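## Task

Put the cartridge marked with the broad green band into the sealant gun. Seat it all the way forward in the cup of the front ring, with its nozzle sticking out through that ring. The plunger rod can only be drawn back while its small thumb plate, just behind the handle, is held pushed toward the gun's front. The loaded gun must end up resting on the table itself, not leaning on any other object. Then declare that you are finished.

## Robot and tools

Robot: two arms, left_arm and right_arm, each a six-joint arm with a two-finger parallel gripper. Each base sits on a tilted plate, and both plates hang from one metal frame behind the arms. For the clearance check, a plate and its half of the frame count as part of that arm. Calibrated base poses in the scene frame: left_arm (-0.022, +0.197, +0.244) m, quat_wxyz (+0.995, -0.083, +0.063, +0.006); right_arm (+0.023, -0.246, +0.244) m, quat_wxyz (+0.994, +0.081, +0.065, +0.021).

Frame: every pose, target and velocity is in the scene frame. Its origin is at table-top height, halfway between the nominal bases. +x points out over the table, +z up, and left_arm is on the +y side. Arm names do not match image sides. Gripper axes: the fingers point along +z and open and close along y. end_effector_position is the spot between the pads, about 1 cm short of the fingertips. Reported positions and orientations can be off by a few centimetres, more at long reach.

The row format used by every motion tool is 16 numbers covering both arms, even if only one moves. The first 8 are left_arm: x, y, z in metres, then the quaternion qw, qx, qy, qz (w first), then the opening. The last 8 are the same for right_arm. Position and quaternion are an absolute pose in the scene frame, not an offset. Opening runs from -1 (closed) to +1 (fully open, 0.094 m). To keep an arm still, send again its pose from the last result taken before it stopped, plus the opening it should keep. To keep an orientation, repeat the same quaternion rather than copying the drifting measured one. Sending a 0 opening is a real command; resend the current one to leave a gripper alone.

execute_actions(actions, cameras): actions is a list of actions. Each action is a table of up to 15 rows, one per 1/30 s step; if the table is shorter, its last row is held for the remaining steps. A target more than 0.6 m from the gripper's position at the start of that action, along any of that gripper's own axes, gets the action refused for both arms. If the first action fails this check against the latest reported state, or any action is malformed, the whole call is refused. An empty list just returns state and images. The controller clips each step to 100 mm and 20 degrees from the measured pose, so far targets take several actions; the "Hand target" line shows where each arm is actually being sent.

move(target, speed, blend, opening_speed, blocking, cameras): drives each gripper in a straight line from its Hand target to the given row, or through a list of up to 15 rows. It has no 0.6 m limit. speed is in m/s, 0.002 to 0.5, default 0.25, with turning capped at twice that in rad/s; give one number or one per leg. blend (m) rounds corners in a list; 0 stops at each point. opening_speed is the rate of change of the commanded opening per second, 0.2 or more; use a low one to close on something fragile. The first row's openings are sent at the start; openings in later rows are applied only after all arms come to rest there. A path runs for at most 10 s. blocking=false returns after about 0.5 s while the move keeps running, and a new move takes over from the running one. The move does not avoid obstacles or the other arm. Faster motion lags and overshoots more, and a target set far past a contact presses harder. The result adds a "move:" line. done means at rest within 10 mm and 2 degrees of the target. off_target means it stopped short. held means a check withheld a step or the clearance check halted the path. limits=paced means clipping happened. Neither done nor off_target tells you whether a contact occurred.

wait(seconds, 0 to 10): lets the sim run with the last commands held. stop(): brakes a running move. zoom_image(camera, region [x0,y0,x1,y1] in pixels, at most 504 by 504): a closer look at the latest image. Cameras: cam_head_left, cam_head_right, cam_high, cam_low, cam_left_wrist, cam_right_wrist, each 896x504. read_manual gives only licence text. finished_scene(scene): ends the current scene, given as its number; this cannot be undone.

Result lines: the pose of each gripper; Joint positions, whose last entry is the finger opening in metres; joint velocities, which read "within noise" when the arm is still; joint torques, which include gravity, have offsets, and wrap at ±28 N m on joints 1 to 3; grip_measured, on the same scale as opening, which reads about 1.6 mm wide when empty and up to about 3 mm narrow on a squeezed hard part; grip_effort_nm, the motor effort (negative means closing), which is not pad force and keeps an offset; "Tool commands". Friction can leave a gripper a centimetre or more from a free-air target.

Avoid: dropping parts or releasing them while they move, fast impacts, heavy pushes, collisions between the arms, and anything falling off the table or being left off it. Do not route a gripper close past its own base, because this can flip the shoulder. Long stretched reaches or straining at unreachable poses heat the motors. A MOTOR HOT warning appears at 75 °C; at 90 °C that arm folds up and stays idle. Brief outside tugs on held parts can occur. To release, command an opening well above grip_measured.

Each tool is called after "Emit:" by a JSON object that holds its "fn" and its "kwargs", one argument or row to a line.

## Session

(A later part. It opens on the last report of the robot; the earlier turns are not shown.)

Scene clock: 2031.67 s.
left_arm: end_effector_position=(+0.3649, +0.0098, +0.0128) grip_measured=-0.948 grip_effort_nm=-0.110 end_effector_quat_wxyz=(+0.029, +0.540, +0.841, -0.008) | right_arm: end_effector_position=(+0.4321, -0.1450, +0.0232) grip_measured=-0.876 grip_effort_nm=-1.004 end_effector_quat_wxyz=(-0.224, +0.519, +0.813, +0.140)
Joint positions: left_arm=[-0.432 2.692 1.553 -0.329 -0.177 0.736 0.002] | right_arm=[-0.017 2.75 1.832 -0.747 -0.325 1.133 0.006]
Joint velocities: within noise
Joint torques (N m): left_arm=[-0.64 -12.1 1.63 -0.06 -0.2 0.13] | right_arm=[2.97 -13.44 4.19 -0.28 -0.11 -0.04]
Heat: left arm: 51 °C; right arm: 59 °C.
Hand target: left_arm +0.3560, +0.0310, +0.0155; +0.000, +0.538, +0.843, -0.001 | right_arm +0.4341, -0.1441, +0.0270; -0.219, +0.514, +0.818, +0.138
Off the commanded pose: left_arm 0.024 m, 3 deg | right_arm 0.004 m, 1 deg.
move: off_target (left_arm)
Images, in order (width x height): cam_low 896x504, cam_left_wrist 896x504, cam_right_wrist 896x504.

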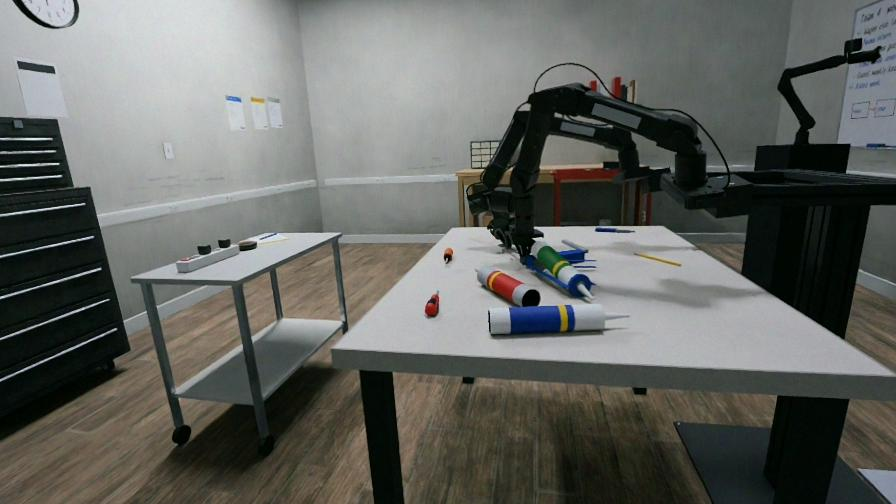

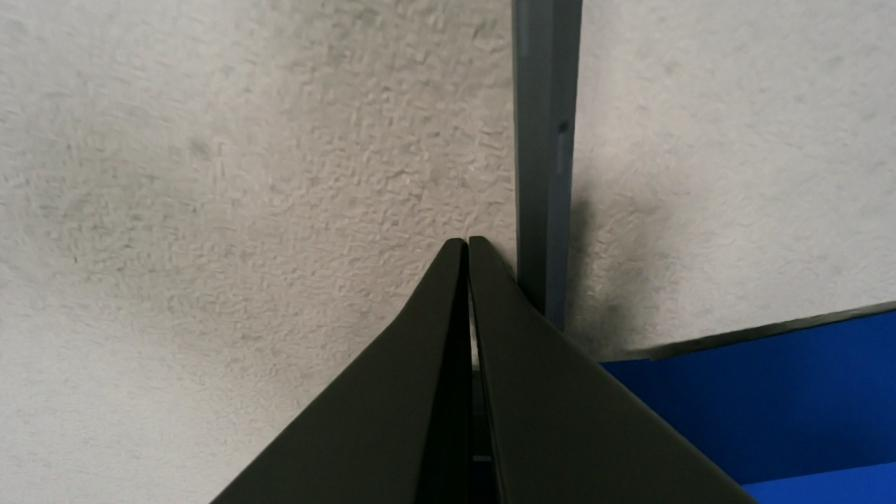

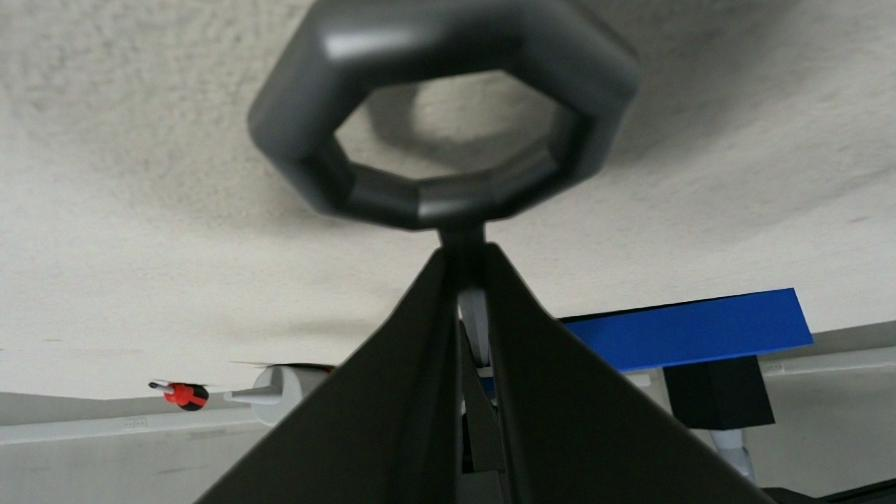

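Emit:
{"fn": "move", "kwargs": {
  "target": [
    [0.356, 0.036, 0.022, 0, 0.5373, 0.8434, 0, -0.95, 0.446, -0.172, 0.030, -0.2191, 0.5140, 0.8178, 0.1377, -0.95]
  ],
  "speed": 0.06,
  "cameras": ["cam_left_wrist", "cam_low","cam_right_wrist"]
}}

Emit:
{"fn": "zoom_image", "kwargs": {
  "camera": "cam_low",
  "region": [490, 220, 590, 300]
}}

Scene clock: 2035.33 s.
left_arm: end_effector_position=(+0.3657, +0.0070, +0.0155) grip_measured=-0.948 grip_effort_nm=-0.100 end_effector_quat_wxyz=(+0.039, +0.541, +0.840, -0.018) | right_arm: end_effector_position=(+0.4336, -0.1486, +0.0260) grip_measured=-0.876 grip_effort_nm=-1.004 end_effector_quat_wxyz=(-0.235, +0.511, +0.814, +0.146)
Joint positions: left_arm=[-0.429 2.679 1.537 -0.31 -0.154 0.743 0.002] | right_arm=[-0.031 2.764 1.872 -0.796 -0.344 1.097 0.006]
Joint velocities: within noise
Joint torques (N m): left_arm=[-0.39 -13.08 1.73 -0.27 -0.37 0.13] | right_arm=[-0.83 -13.27 7.73 -0.66 0.13 -0.3]
Heat: left arm: 51 °C; right arm: 59 °C.
Hand target: left_arm +0.3563, +0.0345, +0.0212; +0.001, +0.538, +0.843, -0.001 | right_arm +0.4453, -0.1719, +0.0302; -0.218, +0.515, +0.818, +0.138
Off the commanded pose: left_arm 0.031 m, 5 deg | right_arm 0.027 m, 2 deg.
move: off_target (left_arm, right_arm)
Images, in order (width x height): cam_low 896x504, cam_left_wrist 896x504, cam_right_wrist 896x504.

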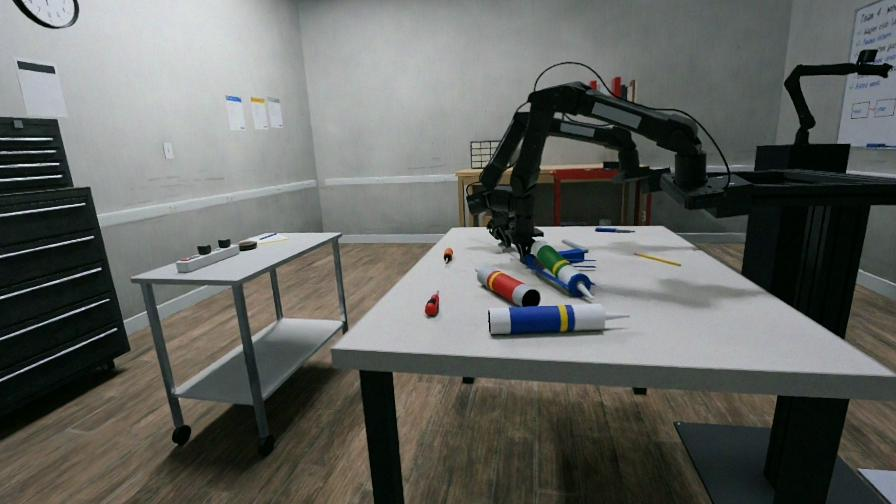

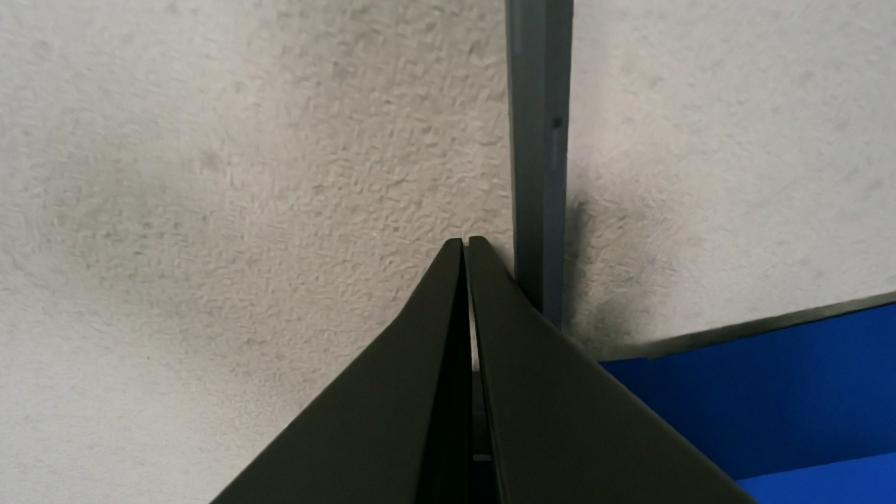

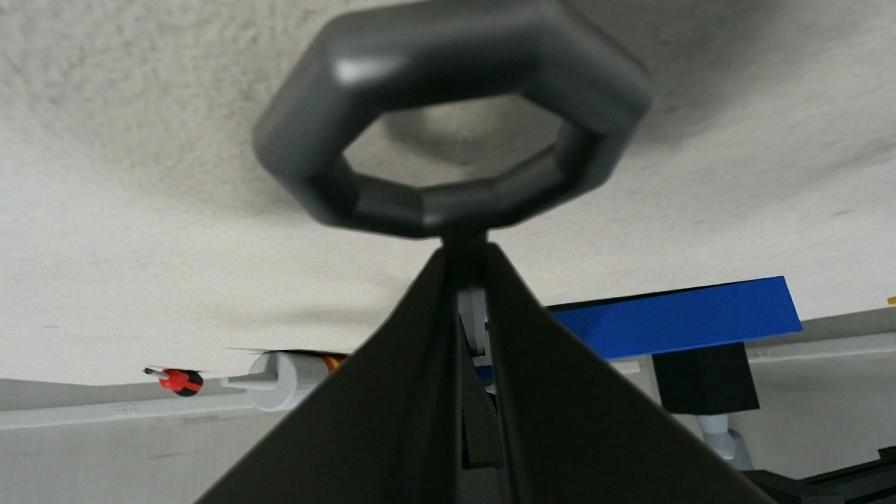

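Scaled by 5.040 from the camera's 896x504 image, which has a finer 1280x720 frame.

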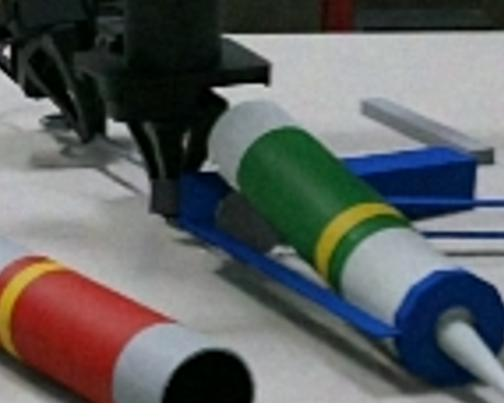

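Emit:
{"fn": "move", "kwargs": {
  "target": [
    [0.372, -0.005, 0.06, 0, 0.5373, 0.8434, 0, -0.95, 0.434, -0.147, 0.027, -0.2191, 0.5140, 0.8178, 0.1377, -0.95],
    [0.372, -0.005, 0.13, 0, 0.5373, 0.8434, 0, -0.3, 0.434, -0.147, 0.027, -0.2191, 0.5140, 0.8178, 0.1377, -0.95],
    [0.335, 0.10, 0.17, 0, 0.5373, 0.8434, 0, 0.2, 0.434, -0.147, 0.027, -0.2191, 0.5140, 0.8178, 0.1377, -0.95]
  ],
  "speed": 0.12,
  "blend": [0.01,0.03,0],
  "cameras": ["cam_left_wrist", "cam_low"]
}}

Emit:
{"fn": "zoom_image", "kwargs": {
  "camera": "cam_left_wrist",
  "region": [380, 0, 620, 135]
}}

Emit:
{"fn": "zoom_image", "kwargs": {
  "camera": "cam_low",
  "region": [490, 220, 610, 310]
}}

Scene clock: 2053.00 s.
left_arm: end_effector_position=(+0.3249, +0.1007, +0.1561) grip_measured=+0.197 grip_effort_nm=0.149 end_effector_quat_wxyz=(-0.028, +0.537, +0.843, -0.004) | right_arm: end_effector_position=(+0.4308, -0.1500, +0.0192) grip_measured=-0.876 grip_effort_nm=-1.004 end_effector_quat_wxyz=(-0.229, +0.522, +0.810, +0.140)
Joint positions: left_arm=[-0.343 2.141 1.243 -0.665 -0.202 0.798 0.056] | right_arm=[-0.031 2.764 1.844 -0.757 -0.329 1.124 0.006]
Joint velocities: left_arm=[within noise] | right_arm=[-0.002 -0.022 -0.046 -0.022 0.007 0.051 0]
Joint torques (N m): left_arm=[-2.04 -12.1 3.95 0.31 0.03 0.18] | right_arm=[3.71 -14.75 3.18 -0.24 -0.08 0]
Heat: left arm: 51 °C; right arm: 67 °C.
Hand target: left_arm +0.3347, +0.1001, +0.1698; -0.001, +0.537, +0.843, +0.000 | right_arm +0.4341, -0.1470, +0.0270; -0.219, +0.514, +0.818, +0.138
Off the commanded pose: left_arm 0.017 m, 3 deg | right_arm 0.009 m, 2 deg.
move: off_target (left_arm); blend cut to 0 m at target 2; target 2's new opening was sent with left_arm's hand 0.032 m and 3 deg from that target; target 3's new opening was sent with left_arm's hand 0.017 m and 3 deg from that target
Images, in order (width x height): cam_low 896x504, cam_left_wrist 896x504.

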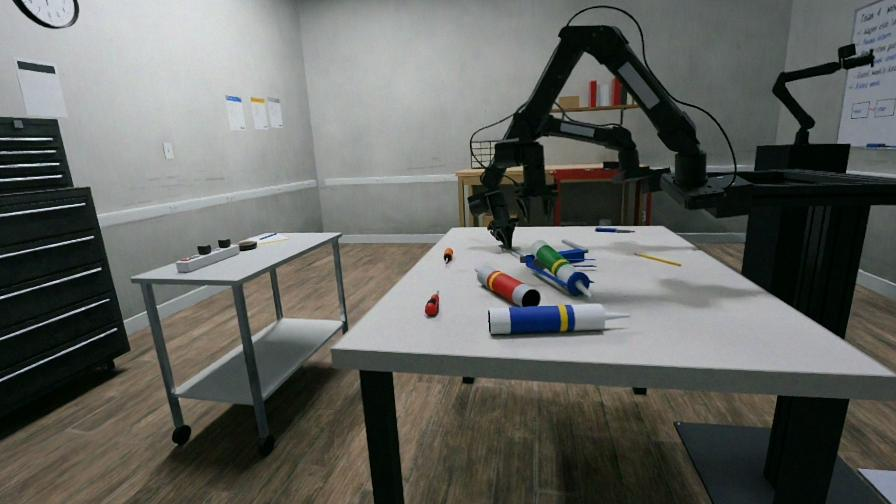

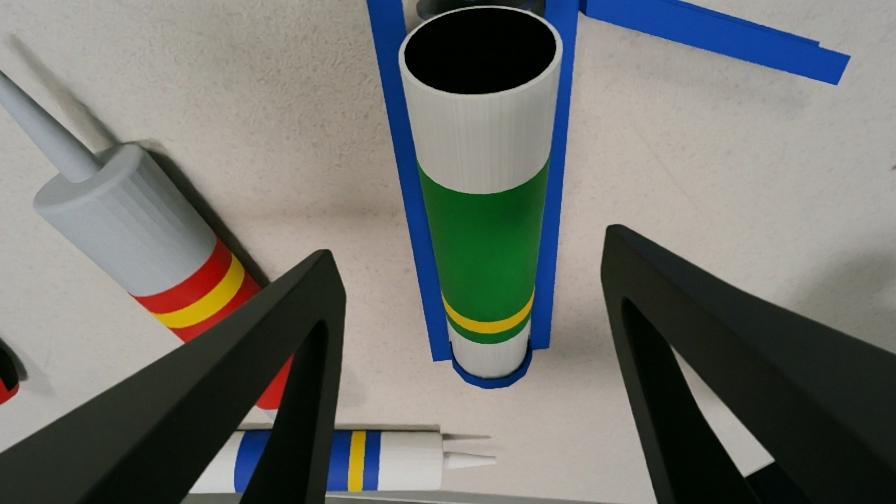

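Scaled by 2.100 from the camera's 896x504 image, which has a finer 1280x720 frame.

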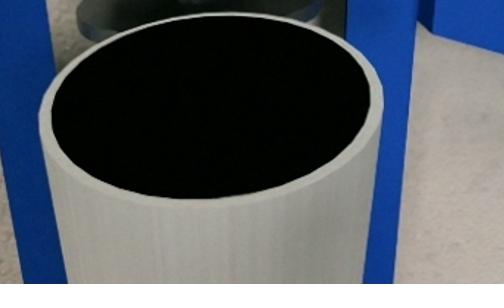

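Scaled by 4.200 from the camera's 896x504 image, which has a finer 1280x720 frame.

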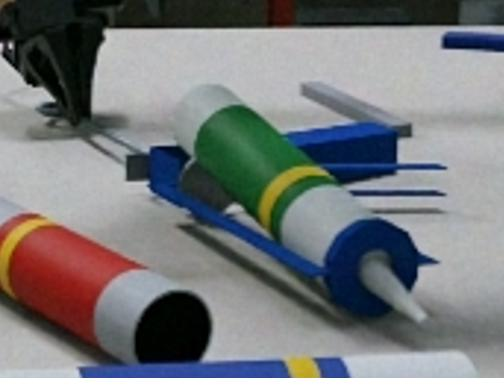

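Emit:
{"fn": "move", "kwargs": {
  "target": [
    [0.335, 0.10, 0.17, 0, 0.5373, 0.8434, 0, 0.2, 0.434, -0.147, 0.035, -0.2191, 0.5140, 0.8178, 0.1377, -0.5],
    [0.335, 0.10, 0.17, 0, 0.5373, 0.8434, 0, 0.2, 0.434, -0.150, 0.10, -0.2191, 0.5140, 0.8178, 0.1377, -0.2]
  ],
  "speed": 0.08,
  "opening_speed": 0.8,
  "cameras": ["cam_right_wrist", "cam_low"]
}}

Emit:
{"fn": "zoom_image", "kwargs": {
  "camera": "cam_low",
  "region": [515, 235, 605, 305]
}}

Scene clock: 2059.40 s.
left_arm: end_effector_position=(+0.3252, +0.1006, +0.1561) grip_measured=+0.197 grip_effort_nm=0.149 end_effector_quat_wxyz=(-0.027, +0.537, +0.843, -0.004) | right_arm: end_effector_position=(+0.4324, -0.1543, +0.0836) grip_measured=-0.203 grip_effort_nm=0.178 end_effector_quat_wxyz=(-0.223, +0.519, +0.813, +0.138)
Joint positions: left_arm=[-0.343 2.141 1.243 -0.664 -0.202 0.799 0.056] | right_arm=[-0.014 2.572 1.747 -0.84 -0.321 1.135 0.037]
Joint velocities: within noise
Joint torques (N m): left_arm=[-2.24 -12.15 3.86 0.3 0.02 0.17] | right_arm=[3.93 -15.87 3.95 -0.5 -0.14 0.08]
Heat: left arm: 50 °C; right arm: 69 °C.
Hand target: left_arm +0.3347, +0.1001, +0.1698; -0.001, +0.537, +0.843, +0.000 | right_arm +0.4339, -0.1500, +0.0995; -0.219, +0.514, +0.818, +0.138
Off the commanded pose: left_arm 0.017 m, 3 deg | right_arm 0.017 m, 1 deg.
move: off_target (left_arm, right_arm); target 2's new opening was sent with right_arm's hand 0.017 m and 1 deg from that target
Images, in order (width x height): cam_low 896x504, cam_right_wrist 896x504.

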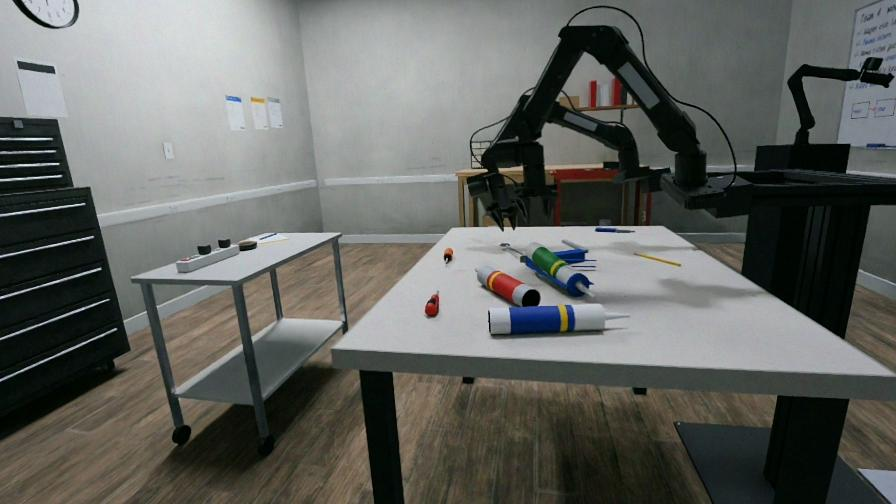

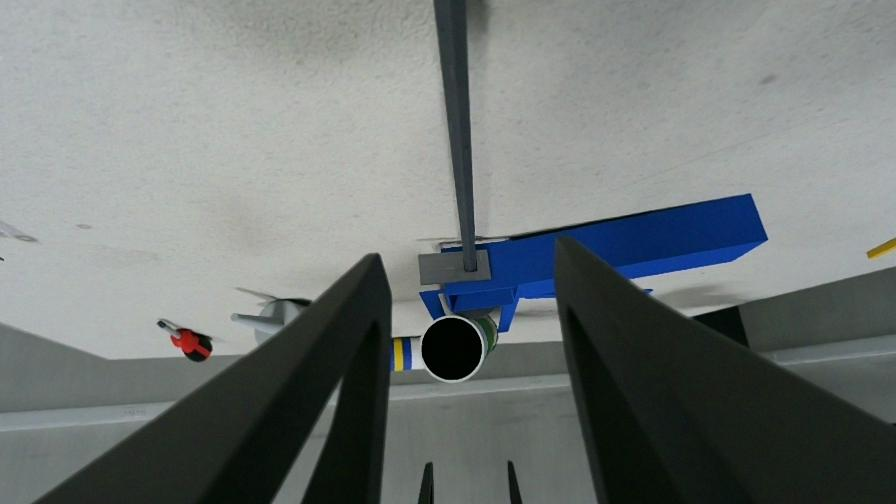

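Scaled by 5.600 from the camera's 896x504 image, which has a finer 1280x720 frame.

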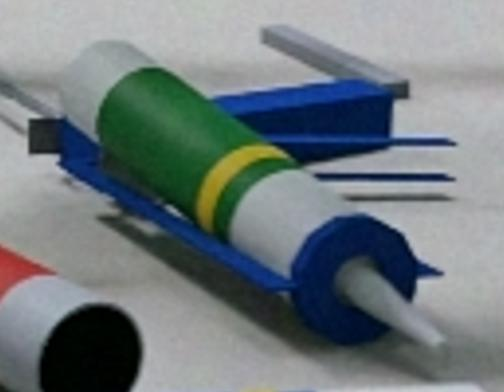

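Emit:
{"fn": "execute_actions", "kwargs": {
  "actions": [],
  "cameras": ["cam_left_wrist", "cam_right_wrist","cam_head_right"]
}}

Emit:
{"fn": "zoom_image", "kwargs": {
  "camera": "cam_right_wrist",
  "region": [400, 220, 560, 400]
}}

Scene clock: 2062.00 s.
left_arm: end_effector_position=(+0.3252, +0.1006, +0.1561) grip_measured=+0.197 grip_effort_nm=0.149 end_effector_quat_wxyz=(-0.027, +0.537, +0.843, -0.004) | right_arm: end_effector_position=(+0.4323, -0.1543, +0.0836) grip_measured=-0.203 grip_effort_nm=0.173 end_effector_quat_wxyz=(-0.223, +0.519, +0.813, +0.138)
Joint positions: left_arm=[-0.343 2.141 1.243 -0.663 -0.202 0.799 0.056] | right_arm=[-0.014 2.572 1.747 -0.841 -0.321 1.135 0.037]
Joint velocities: within noise
Joint torques (N m): left_arm=[-2 -12.07 3.93 0.32 0.01 0.15] | right_arm=[3.88 -15.88 4 -0.48 -0.15 0.08]
Heat: left arm: 50 °C; right arm: 69 °C.
Hand target: left_arm +0.3348, +0.1000, +0.1698; +0.000, +0.537, +0.843, +0.000 | right_arm +0.4340, -0.1499, +0.0995; -0.219, +0.514, +0.818, +0.138
Tool commands: left_gripper/opening=+0.2 right_gripper/opening=-0.2
Off the commanded pose: left_arm 0.017 m, 3 deg | right_arm 0.017 m, 1 deg.
Images, in order (width x height): cam_head_right 896x504, cam_left_wrist 896x504, cam_right_wrist 896x504.

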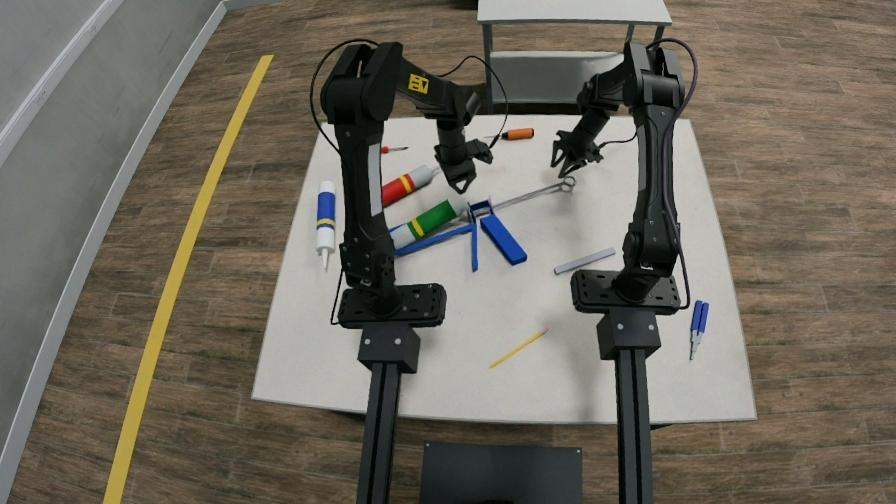

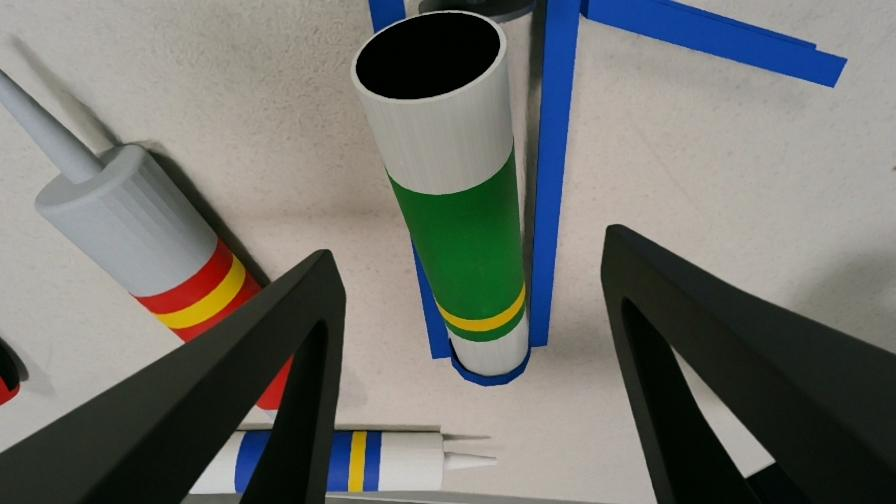

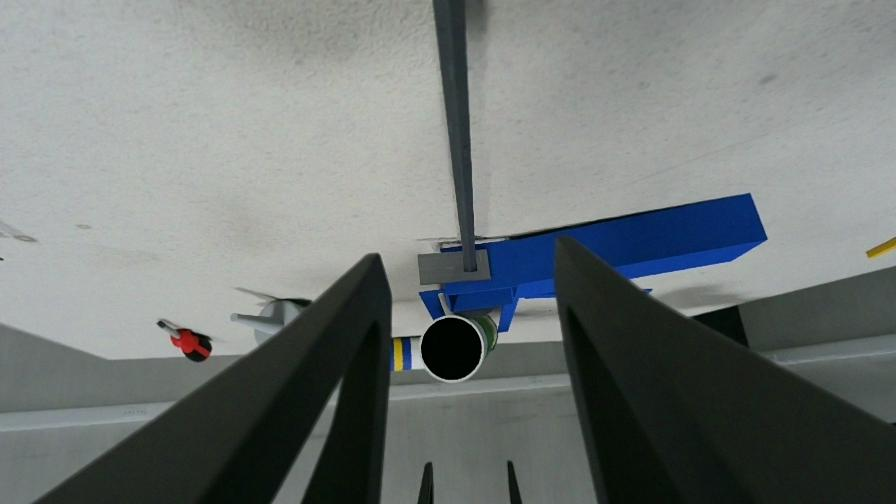

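Scaled by 2.800 from the camera's 896x504 image, which has a finer 1280x720 frame.

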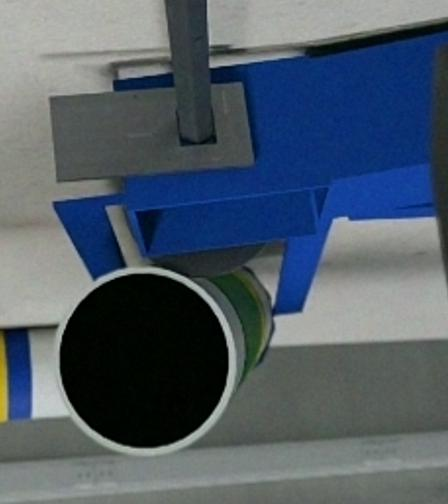

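Emit:
{"fn": "move", "kwargs": {
  "target": [
    [0.355, 0.05, 0.15, 0, 0.5373, 0.8434, 0, 0.2, 0.42, -0.19, 0.14, -0.2191, 0.5140, 0.8178, 0.1377, -0.2]
  ],
  "speed": 0.12,
  "cameras": ["cam_left_wrist"]
}}

Emit:
{"fn": "zoom_image", "kwargs": {
  "camera": "cam_left_wrist",
  "region": [380, 60, 620, 200]
}}

Scene clock: 2066.20 s.
left_arm: end_effector_position=(+0.3527, +0.0570, +0.1519) grip_measured=+0.197 grip_effort_nm=0.144 end_effector_quat_wxyz=(+0.001, +0.537, +0.844, +0.000) | right_arm: end_effector_position=(+0.4195, -0.1860, +0.1270) grip_measured=-0.203 grip_effort_nm=0.173 end_effector_quat_wxyz=(-0.224, +0.516, +0.815, +0.138)
Joint positions: left_arm=[-0.42 2.247 1.39 -0.662 -0.202 0.73 0.056] | right_arm=[-0.07 2.416 1.651 -0.921 -0.314 1.069 0.037]
Joint velocities: within noise
Joint torques (N m): left_arm=[-3.64 -7.5 7.68 0.18 -0.02 -0.11] | right_arm=[1.89 -14.99 4.19 -0.54 -0.13 -0.01]
Heat: left arm: 49 °C; right arm: 69 °C.
Hand target: left_arm +0.3549, +0.0501, +0.1500; +0.000, +0.537, +0.843, +0.000 | right_arm +0.4200, -0.1898, +0.1396; -0.219, +0.514, +0.818, +0.138
Off the commanded pose: left_arm 0.008 m, 0 deg | right_arm 0.014 m, 1 deg.
move: off_target (right_arm)
Images, in order (width x height): cam_left_wrist 896x504.

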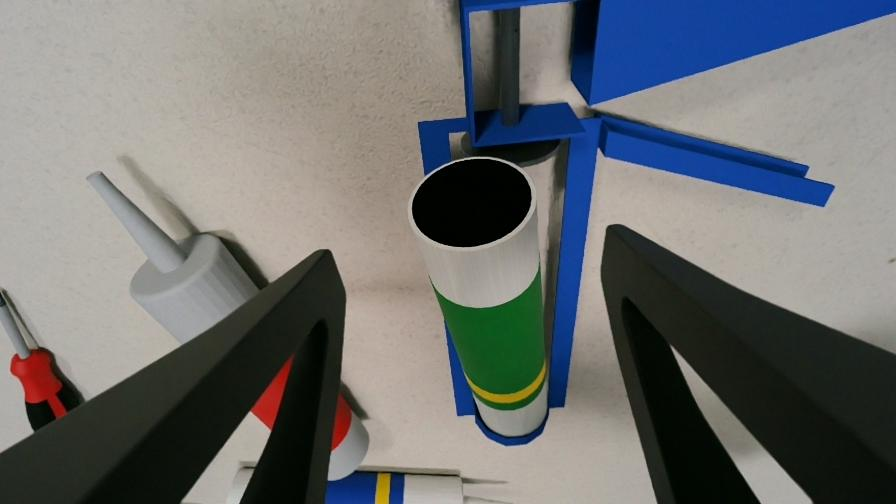

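Scaled by 2.100 from the camera's 896x504 image, which has a finer 1280x720 frame.

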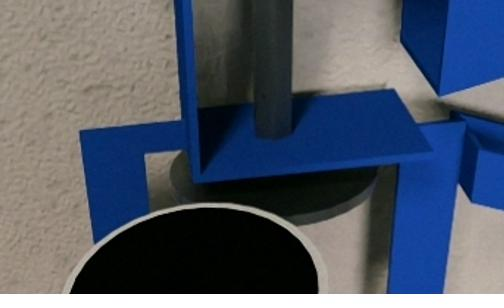

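Emit:
{"fn": "move", "kwargs": {
  "target": [
    [0.34, 0.16, 0.26, 0.2884, 0.5049, 0.7925, -0.1838, 1.0, 0.36, -0.26, 0.2, 0, 0.3, 0.954, 0, 0.0]
  ],
  "speed": 0.2,
  "cameras": ["cam_left_wrist","cam_head_right"]
}}

Scene clock: 2096.10 s.
left_arm: end_effector_position=(+0.3429, +0.1608, +0.2477) grip_measured=+0.997 grip_effort_nm=0.149 end_effector_quat_wxyz=(+0.277, +0.502, +0.799, -0.181) | right_arm: end_effector_position=(+0.3525, -0.2610, +0.1914) grip_measured=-0.003 grip_effort_nm=0.173 end_effector_quat_wxyz=(-0.024, +0.307, +0.951, -0.001)
Joint positions: left_arm=[0.11 1.706 0.953 -0.463 0.494 1.216 0.094] | right_arm=[-0.026 1.864 1.081 -0.702 0.148 0.637 0.047]
Joint velocities: within noise
Joint torques (N m): left_arm=[-0.94 -9.44 5.09 0.39 0.44 0.15] | right_arm=[2.73 -11.1 4.46 0.35 0.11 -0.03]
Heat: left arm: 44 °C; right arm: 72 °C.
Hand target: left_arm +0.3402, +0.1598, +0.2594; +0.288, +0.505, +0.792, -0.184 | right_arm +0.3600, -0.2599, +0.2001; +0.000, +0.300, +0.954, +0.000
Off the commanded pose: left_arm 0.013 m, 2 deg | right_arm 0.011 m, 3 deg.
move: off_target (left_arm, right_arm)
Images, in order (width x height): cam_head_right 896x504, cam_left_wrist 896x504.

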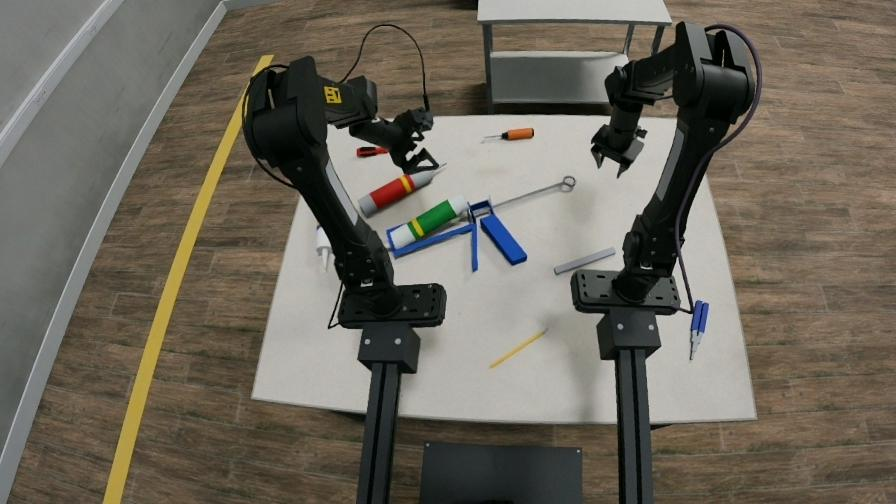

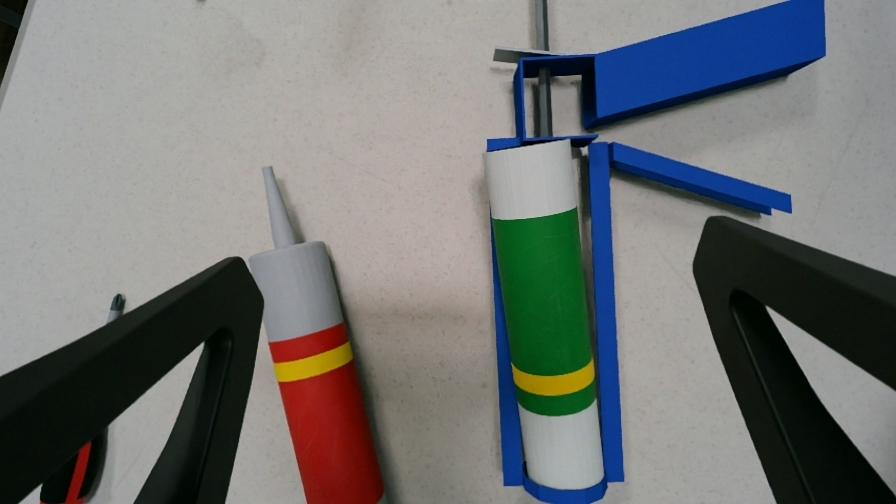

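Emit:
{"fn": "zoom_image", "kwargs": {
  "camera": "cam_left_wrist",
  "region": [470, 0, 650, 160]
}}

Emit:
{"fn": "zoom_image", "kwargs": {
  "camera": "cam_left_wrist",
  "region": [460, 340, 660, 504]
}}

Scaled by 2.800 from the camera's 896x504 image, which has a finer 1280x720 frame.

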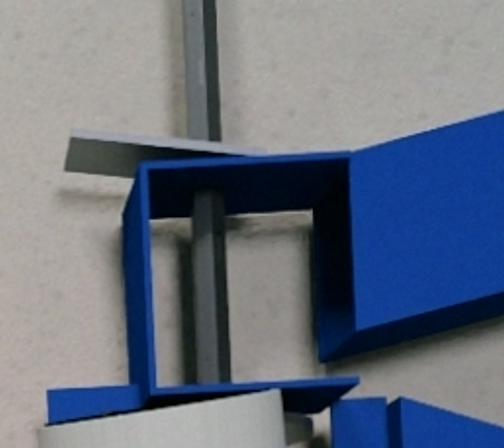

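Scaled by 2.520 from the camera's 896x504 image, which has a finer 1280x720 frame.

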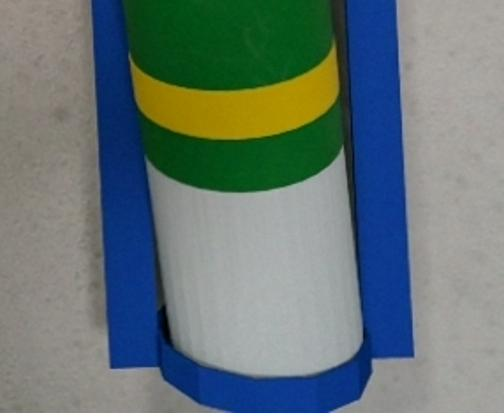

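Emit:
{"fn": "move", "kwargs": {
  "target": [
    [0.358, 0.205, 0.26, 0.2884, 0.5049, 0.7925, -0.1838, 1.0, 0.30, -0.33, 0.25, 0, 0.0, 1, 0, 0.0]
  ],
  "speed": 0.2,
  "cameras": ["cam_left_wrist"]
}}

Scene clock: 2106.70 s.
left_arm: end_effector_position=(+0.3543, +0.2051, +0.2585) grip_measured=+0.997 grip_effort_nm=0.144 end_effector_quat_wxyz=(+0.285, +0.505, +0.796, -0.173) | right_arm: end_effector_position=(+0.3042, -0.3300, +0.2450) grip_measured=-0.003 grip_effort_nm=0.168 end_effector_quat_wxyz=(-0.002, -0.001, +1.000, -0.005)
Joint positions: left_arm=[0.239 1.733 1.071 -0.6 0.536 1.359 0.094] | right_arm=[-0.239 1.539 0.947 -0.817 0.14 -0.209 0.047]
Joint velocities: within noise
Joint torques (N m): left_arm=[-0.66 -5.41 8.46 0.29 0.49 0.13] | right_arm=[0.06 -8.68 5.14 0.03 -0.08 -0.06]
Heat: left arm: 45 °C; right arm: 66 °C.
Hand target: left_arm +0.3580, +0.2051, +0.2601; +0.289, +0.505, +0.793, -0.183 | right_arm +0.3001, -0.3300, +0.2498; +0.000, +0.000, +1.000, +0.000
Off the commanded pose: left_arm 0.004 m, 1 deg | right_arm 0.007 m, 1 deg.
move: done
Images, in order (width x height): cam_left_wrist 896x504.

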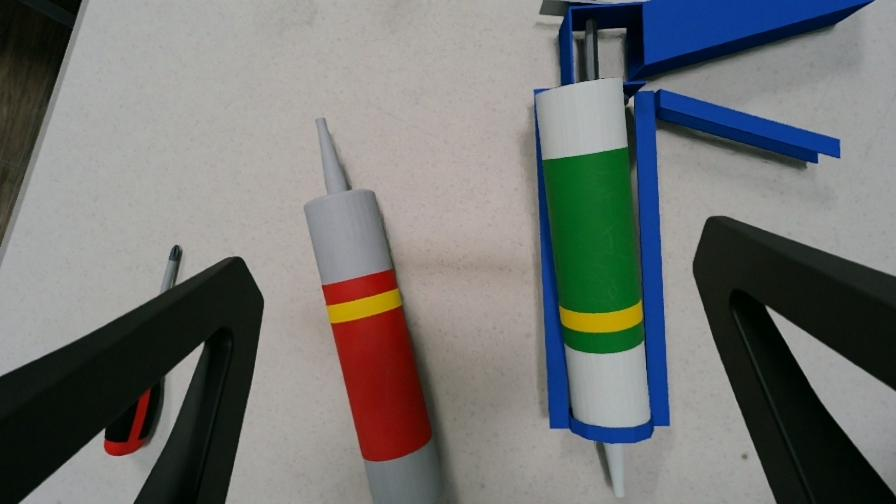

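Emit:
{"fn": "move", "kwargs": {
  "target": [
    [0.352, 0.228, 0.265, 0.2884, 0.5049, 0.7925, -0.1838, 1.0, 0.30, -0.33, 0.25, 0, 0.0, 1, 0, 0.0]
  ],
  "speed": 0.2,
  "cameras": ["cam_left_wrist"]
}}

Emit:
{"fn": "zoom_image", "kwargs": {
  "camera": "cam_left_wrist",
  "region": [290, 104, 690, 504]
}}

Emit:
{"fn": "zoom_image", "kwargs": {
  "camera": "cam_left_wrist",
  "region": [290, 0, 690, 250]
}}

Scene clock: 2110.43 s.
left_arm: end_effector_position=(+0.3480, +0.2283, +0.2621) grip_measured=+0.997 grip_effort_nm=0.149 end_effector_quat_wxyz=(+0.283, +0.504, +0.797, -0.174) | right_arm: end_effector_position=(+0.3039, -0.3298, +0.2450) grip_measured=-0.003 grip_effort_nm=0.173 end_effector_quat_wxyz=(-0.002, -0.001, +1.000, -0.005)
Joint positions: left_arm=[0.313 1.733 1.105 -0.68 0.555 1.441 0.094] | right_arm=[-0.239 1.539 0.947 -0.818 0.14 -0.21 0.047]
Joint velocities: within noise
Joint torques (N m): left_arm=[-0.66 -5.64 8.47 0.18 0.49 0.14] | right_arm=[0.1 -8.62 5.15 0.05 -0.11 -0.06]
Heat: left arm: 44 °C; right arm: 64 °C.
Hand target: left_arm +0.3519, +0.2280, +0.2650; +0.289, +0.505, +0.793, -0.183 | right_arm +0.3000, -0.3299, +0.2498; +0.000, +0.000, +1.000, +0.000
Off the commanded pose: left_arm 0.005 m, 1 deg | right_arm 0.006 m, 1 deg.
move: done
Images, in order (width x height): cam_left_wrist 896x504.

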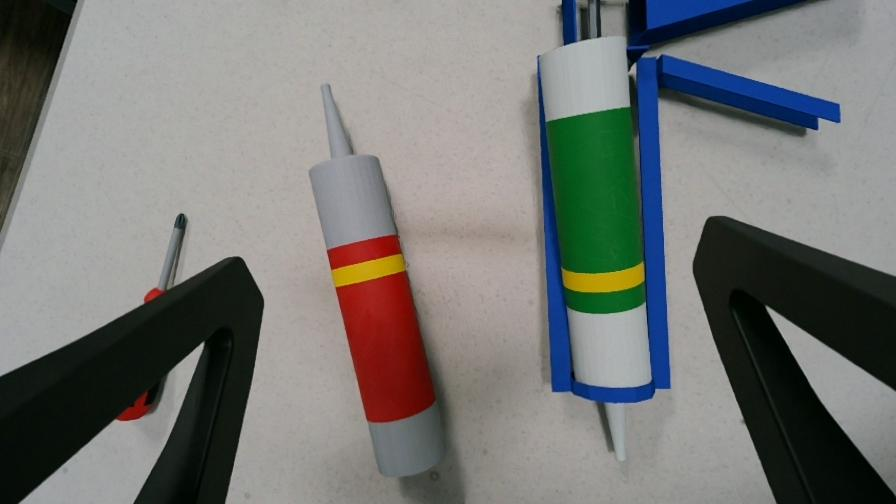

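Scaled by 1.260 from the camera's 896x504 image, which has a finer 1280x720 frame.

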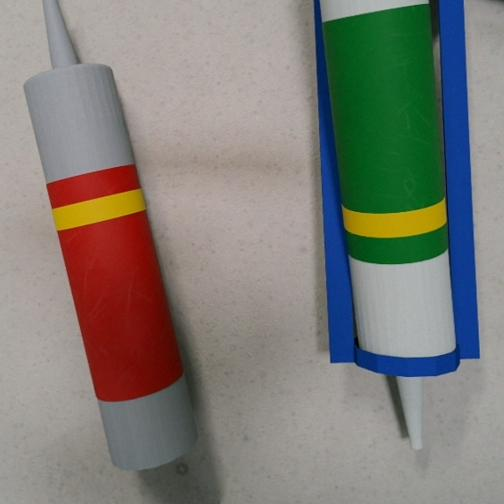

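Scaled by 1.260 from the camera's 896x504 image, which has a finer 1280x720 frame.

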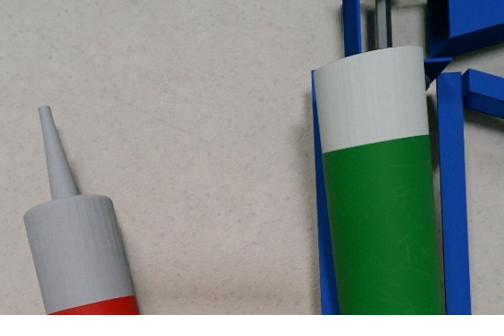

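Emit:
{"fn": "move", "kwargs": {
  "target": [
    [0.289, 0.186, 0.13, 0.0742, 0.5230, 0.8479, -0.0458, 0.4, 0.30, -0.33, 0.25, 0, 0.0, 1, 0, 0.0]
  ],
  "speed": 0.15,
  "cameras": ["cam_left_wrist"]
}}

Scene clock: 2130.97 s.
left_arm: end_effector_position=(+0.2906, +0.1908, +0.1349) grip_measured=+0.403 grip_effort_nm=-0.139 end_effector_quat_wxyz=(+0.075, +0.523, +0.848, -0.044) | right_arm: end_effector_position=(+0.3038, -0.3298, +0.2450) grip_measured=-0.003 grip_effort_nm=0.178 end_effector_quat_wxyz=(-0.002, -0.001, +1.000, -0.005)
Joint positions: left_arm=[0.01 1.917 0.811 -0.258 -0.006 1.143 0.066] | right_arm=[-0.239 1.539 0.947 -0.818 0.14 -0.21 0.047]
Joint velocities: within noise
Joint torques (N m): left_arm=[-2.62 -5.26 3.38 0.59 0.05 -0.1] | right_arm=[0.13 -8.66 5.12 0.05 -0.08 -0.05]
Heat: left arm: 42 °C; right arm: 59 °C.
Hand target: left_arm +0.2890, +0.1862, +0.1302; +0.074, +0.523, +0.848, -0.046 | right_arm +0.3001, -0.3300, +0.2498; +0.000, +0.000, +1.000, +0.000
Off the commanded pose: left_arm 0.007 m, 0 deg | right_arm 0.006 m, 1 deg.
move: done
Images, in order (width x height): cam_left_wrist 896x504.

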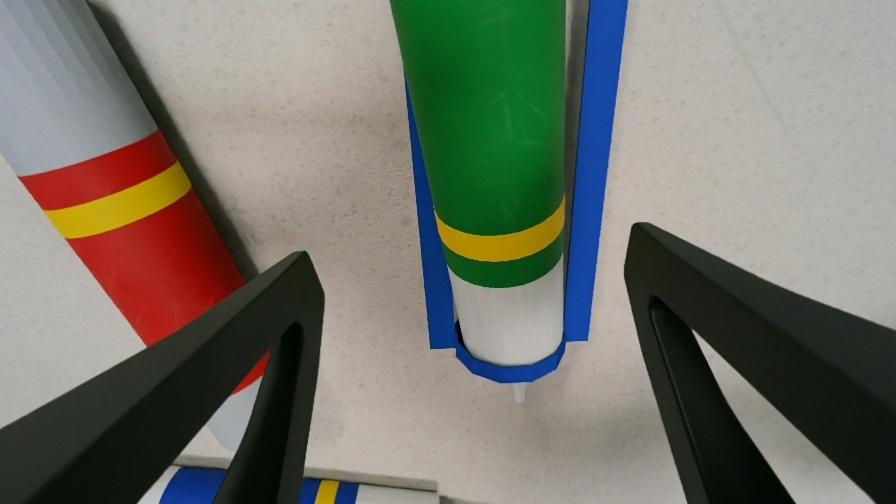

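Emit:
{"fn": "move", "kwargs": {
  "target": [
    [0.287, 0.184, 0.085, 0.0742, 0.5230, 0.8479, -0.0458, 0.4, 0.30, -0.33, 0.25, 0, 0.0, 1, 0, 0.0]
  ],
  "speed": 0.1,
  "cameras": ["cam_left_wrist","cam_low"]
}}

Emit:
{"fn": "zoom_image", "kwargs": {
  "camera": "cam_low",
  "region": [515, 215, 605, 305]
}}

Scene clock: 2135.53 s.
left_arm: end_effector_position=(+0.2890, +0.1836, +0.0905) grip_measured=+0.403 grip_effort_nm=-0.144 end_effector_quat_wxyz=(+0.075, +0.522, +0.848, -0.044) | right_arm: end_effector_position=(+0.3037, -0.3298, +0.2450) grip_measured=-0.003 grip_effort_nm=0.173 end_effector_quat_wxyz=(-0.003, -0.001, +1.000, -0.005)
Joint positions: left_arm=[0.01 2.088 0.804 -0.081 -0.006 1.142 0.066] | right_arm=[-0.239 1.539 0.947 -0.819 0.14 -0.21 0.047]
Joint velocities: within noise
Joint torques (N m): left_arm=[-1.1 -5.49 2.48 0.55 0.1 0.09] | right_arm=[0.09 -8.64 5.08 0.04 -0.09 -0.05]
Heat: left arm: 42 °C; right arm: 58 °C.
Hand target: left_arm +0.2869, +0.1841, +0.0851; +0.074, +0.523, +0.848, -0.046 | right_arm +0.3001, -0.3300, +0.2498; +0.000, +0.000, +1.000, +0.000
Off the commanded pose: left_arm 0.006 m, 0 deg | right_arm 0.006 m, 1 deg.
move: done
Images, in order (width x height): cam_low 896x504, cam_left_wrist 896x504.

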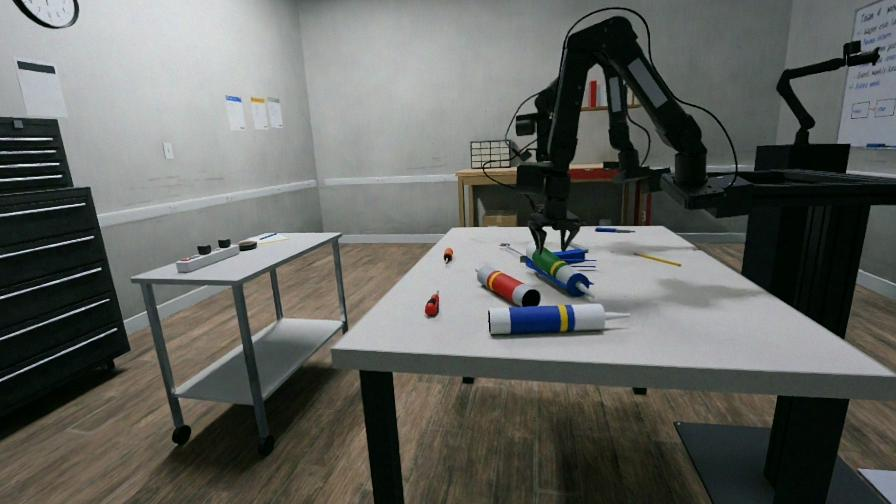

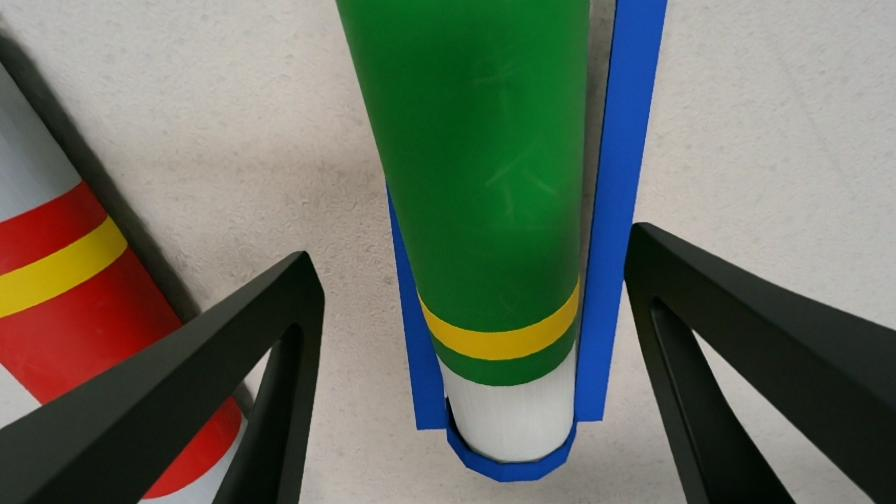

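Scaled by 5.600 from the camera's 896x504 image, which has a finer 1280x720 frame.

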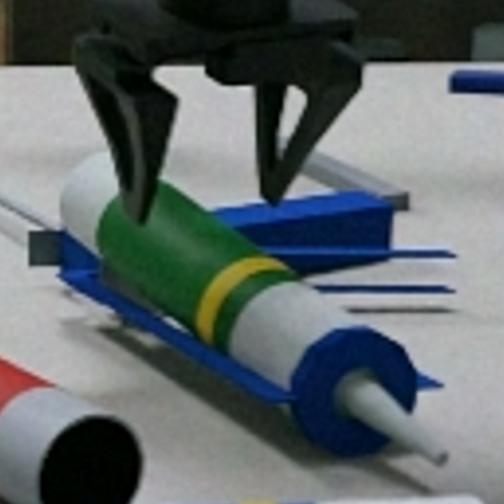

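Emit:
{"fn": "move", "kwargs": {
  "target": [
    [0.281, 0.182, 0.054, 0.0742, 0.5230, 0.8479, -0.0458, 0.4, 0.30, -0.33, 0.25, 0, 0.0, 1, 0, 0.0]
  ],
  "speed": 0.06,
  "cameras": ["cam_left_wrist","cam_low"]
}}

Emit:
{"fn": "zoom_image", "kwargs": {
  "camera": "cam_low",
  "region": [515, 215, 605, 305]
}}

Scene clock: 2142.20 s.
left_arm: end_effector_position=(+0.2858, +0.1818, +0.0601) grip_measured=+0.403 grip_effort_nm=-0.144 end_effector_quat_wxyz=(+0.076, +0.521, +0.849, -0.042) | right_arm: end_effector_position=(+0.3037, -0.3298, +0.2450) grip_measured=-0.003 grip_effort_nm=0.173 end_effector_quat_wxyz=(-0.003, -0.001, +1.000, -0.005)
Joint positions: left_arm=[0.02 2.207 0.804 0.044 -0.006 1.148 0.066] | right_arm=[-0.239 1.539 0.947 -0.819 0.14 -0.21 0.047]
Joint velocities: within noise
Joint torques (N m): left_arm=[-0.94 -5.63 1.5 0.55 0.12 0.12] | right_arm=[0.06 -8.64 5.15 0.05 -0.1 -0.06]
Heat: left arm: 42 °C; right arm: 58 °C.
Hand target: left_arm +0.2809, +0.1820, +0.0542; +0.074, +0.523, +0.848, -0.046 | right_arm +0.3000, -0.3300, +0.2498; +0.000, +0.000, +1.000, +0.000
Off the commanded pose: left_arm 0.008 m, 1 deg | right_arm 0.006 m, 1 deg.
move: done
Images, in order (width x height): cam_low 896x504, cam_left_wrist 896x504.

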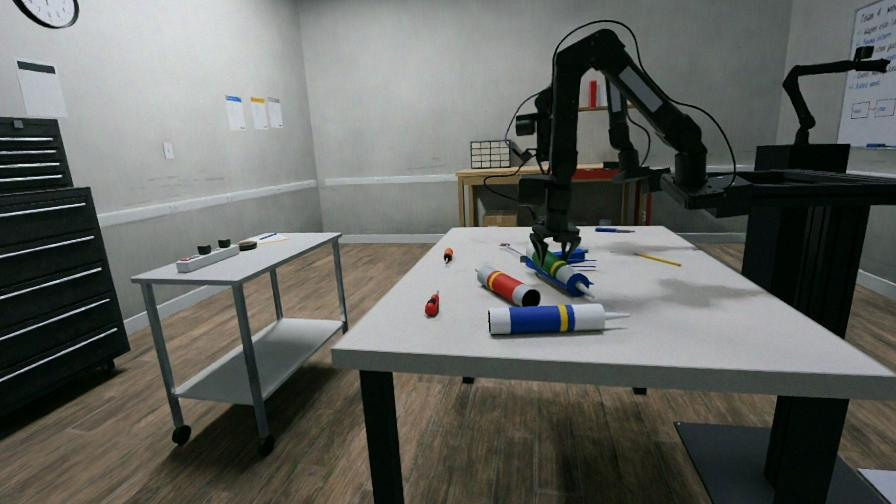

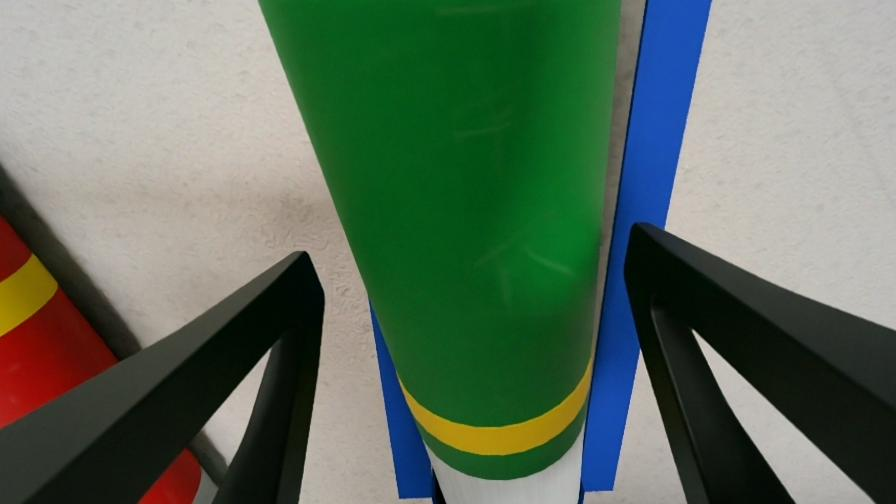

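Scaled by 5.600 from the camera's 896x504 image, which has a finer 1280x720 frame.

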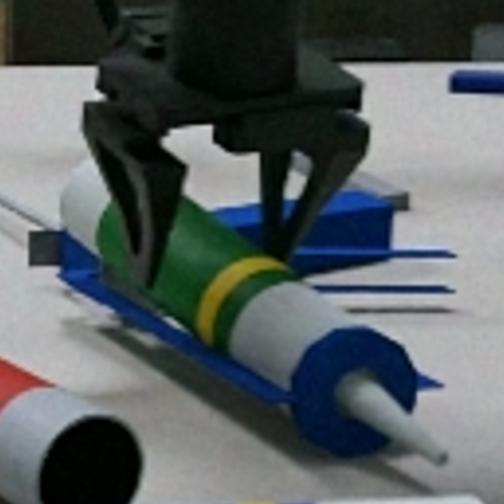

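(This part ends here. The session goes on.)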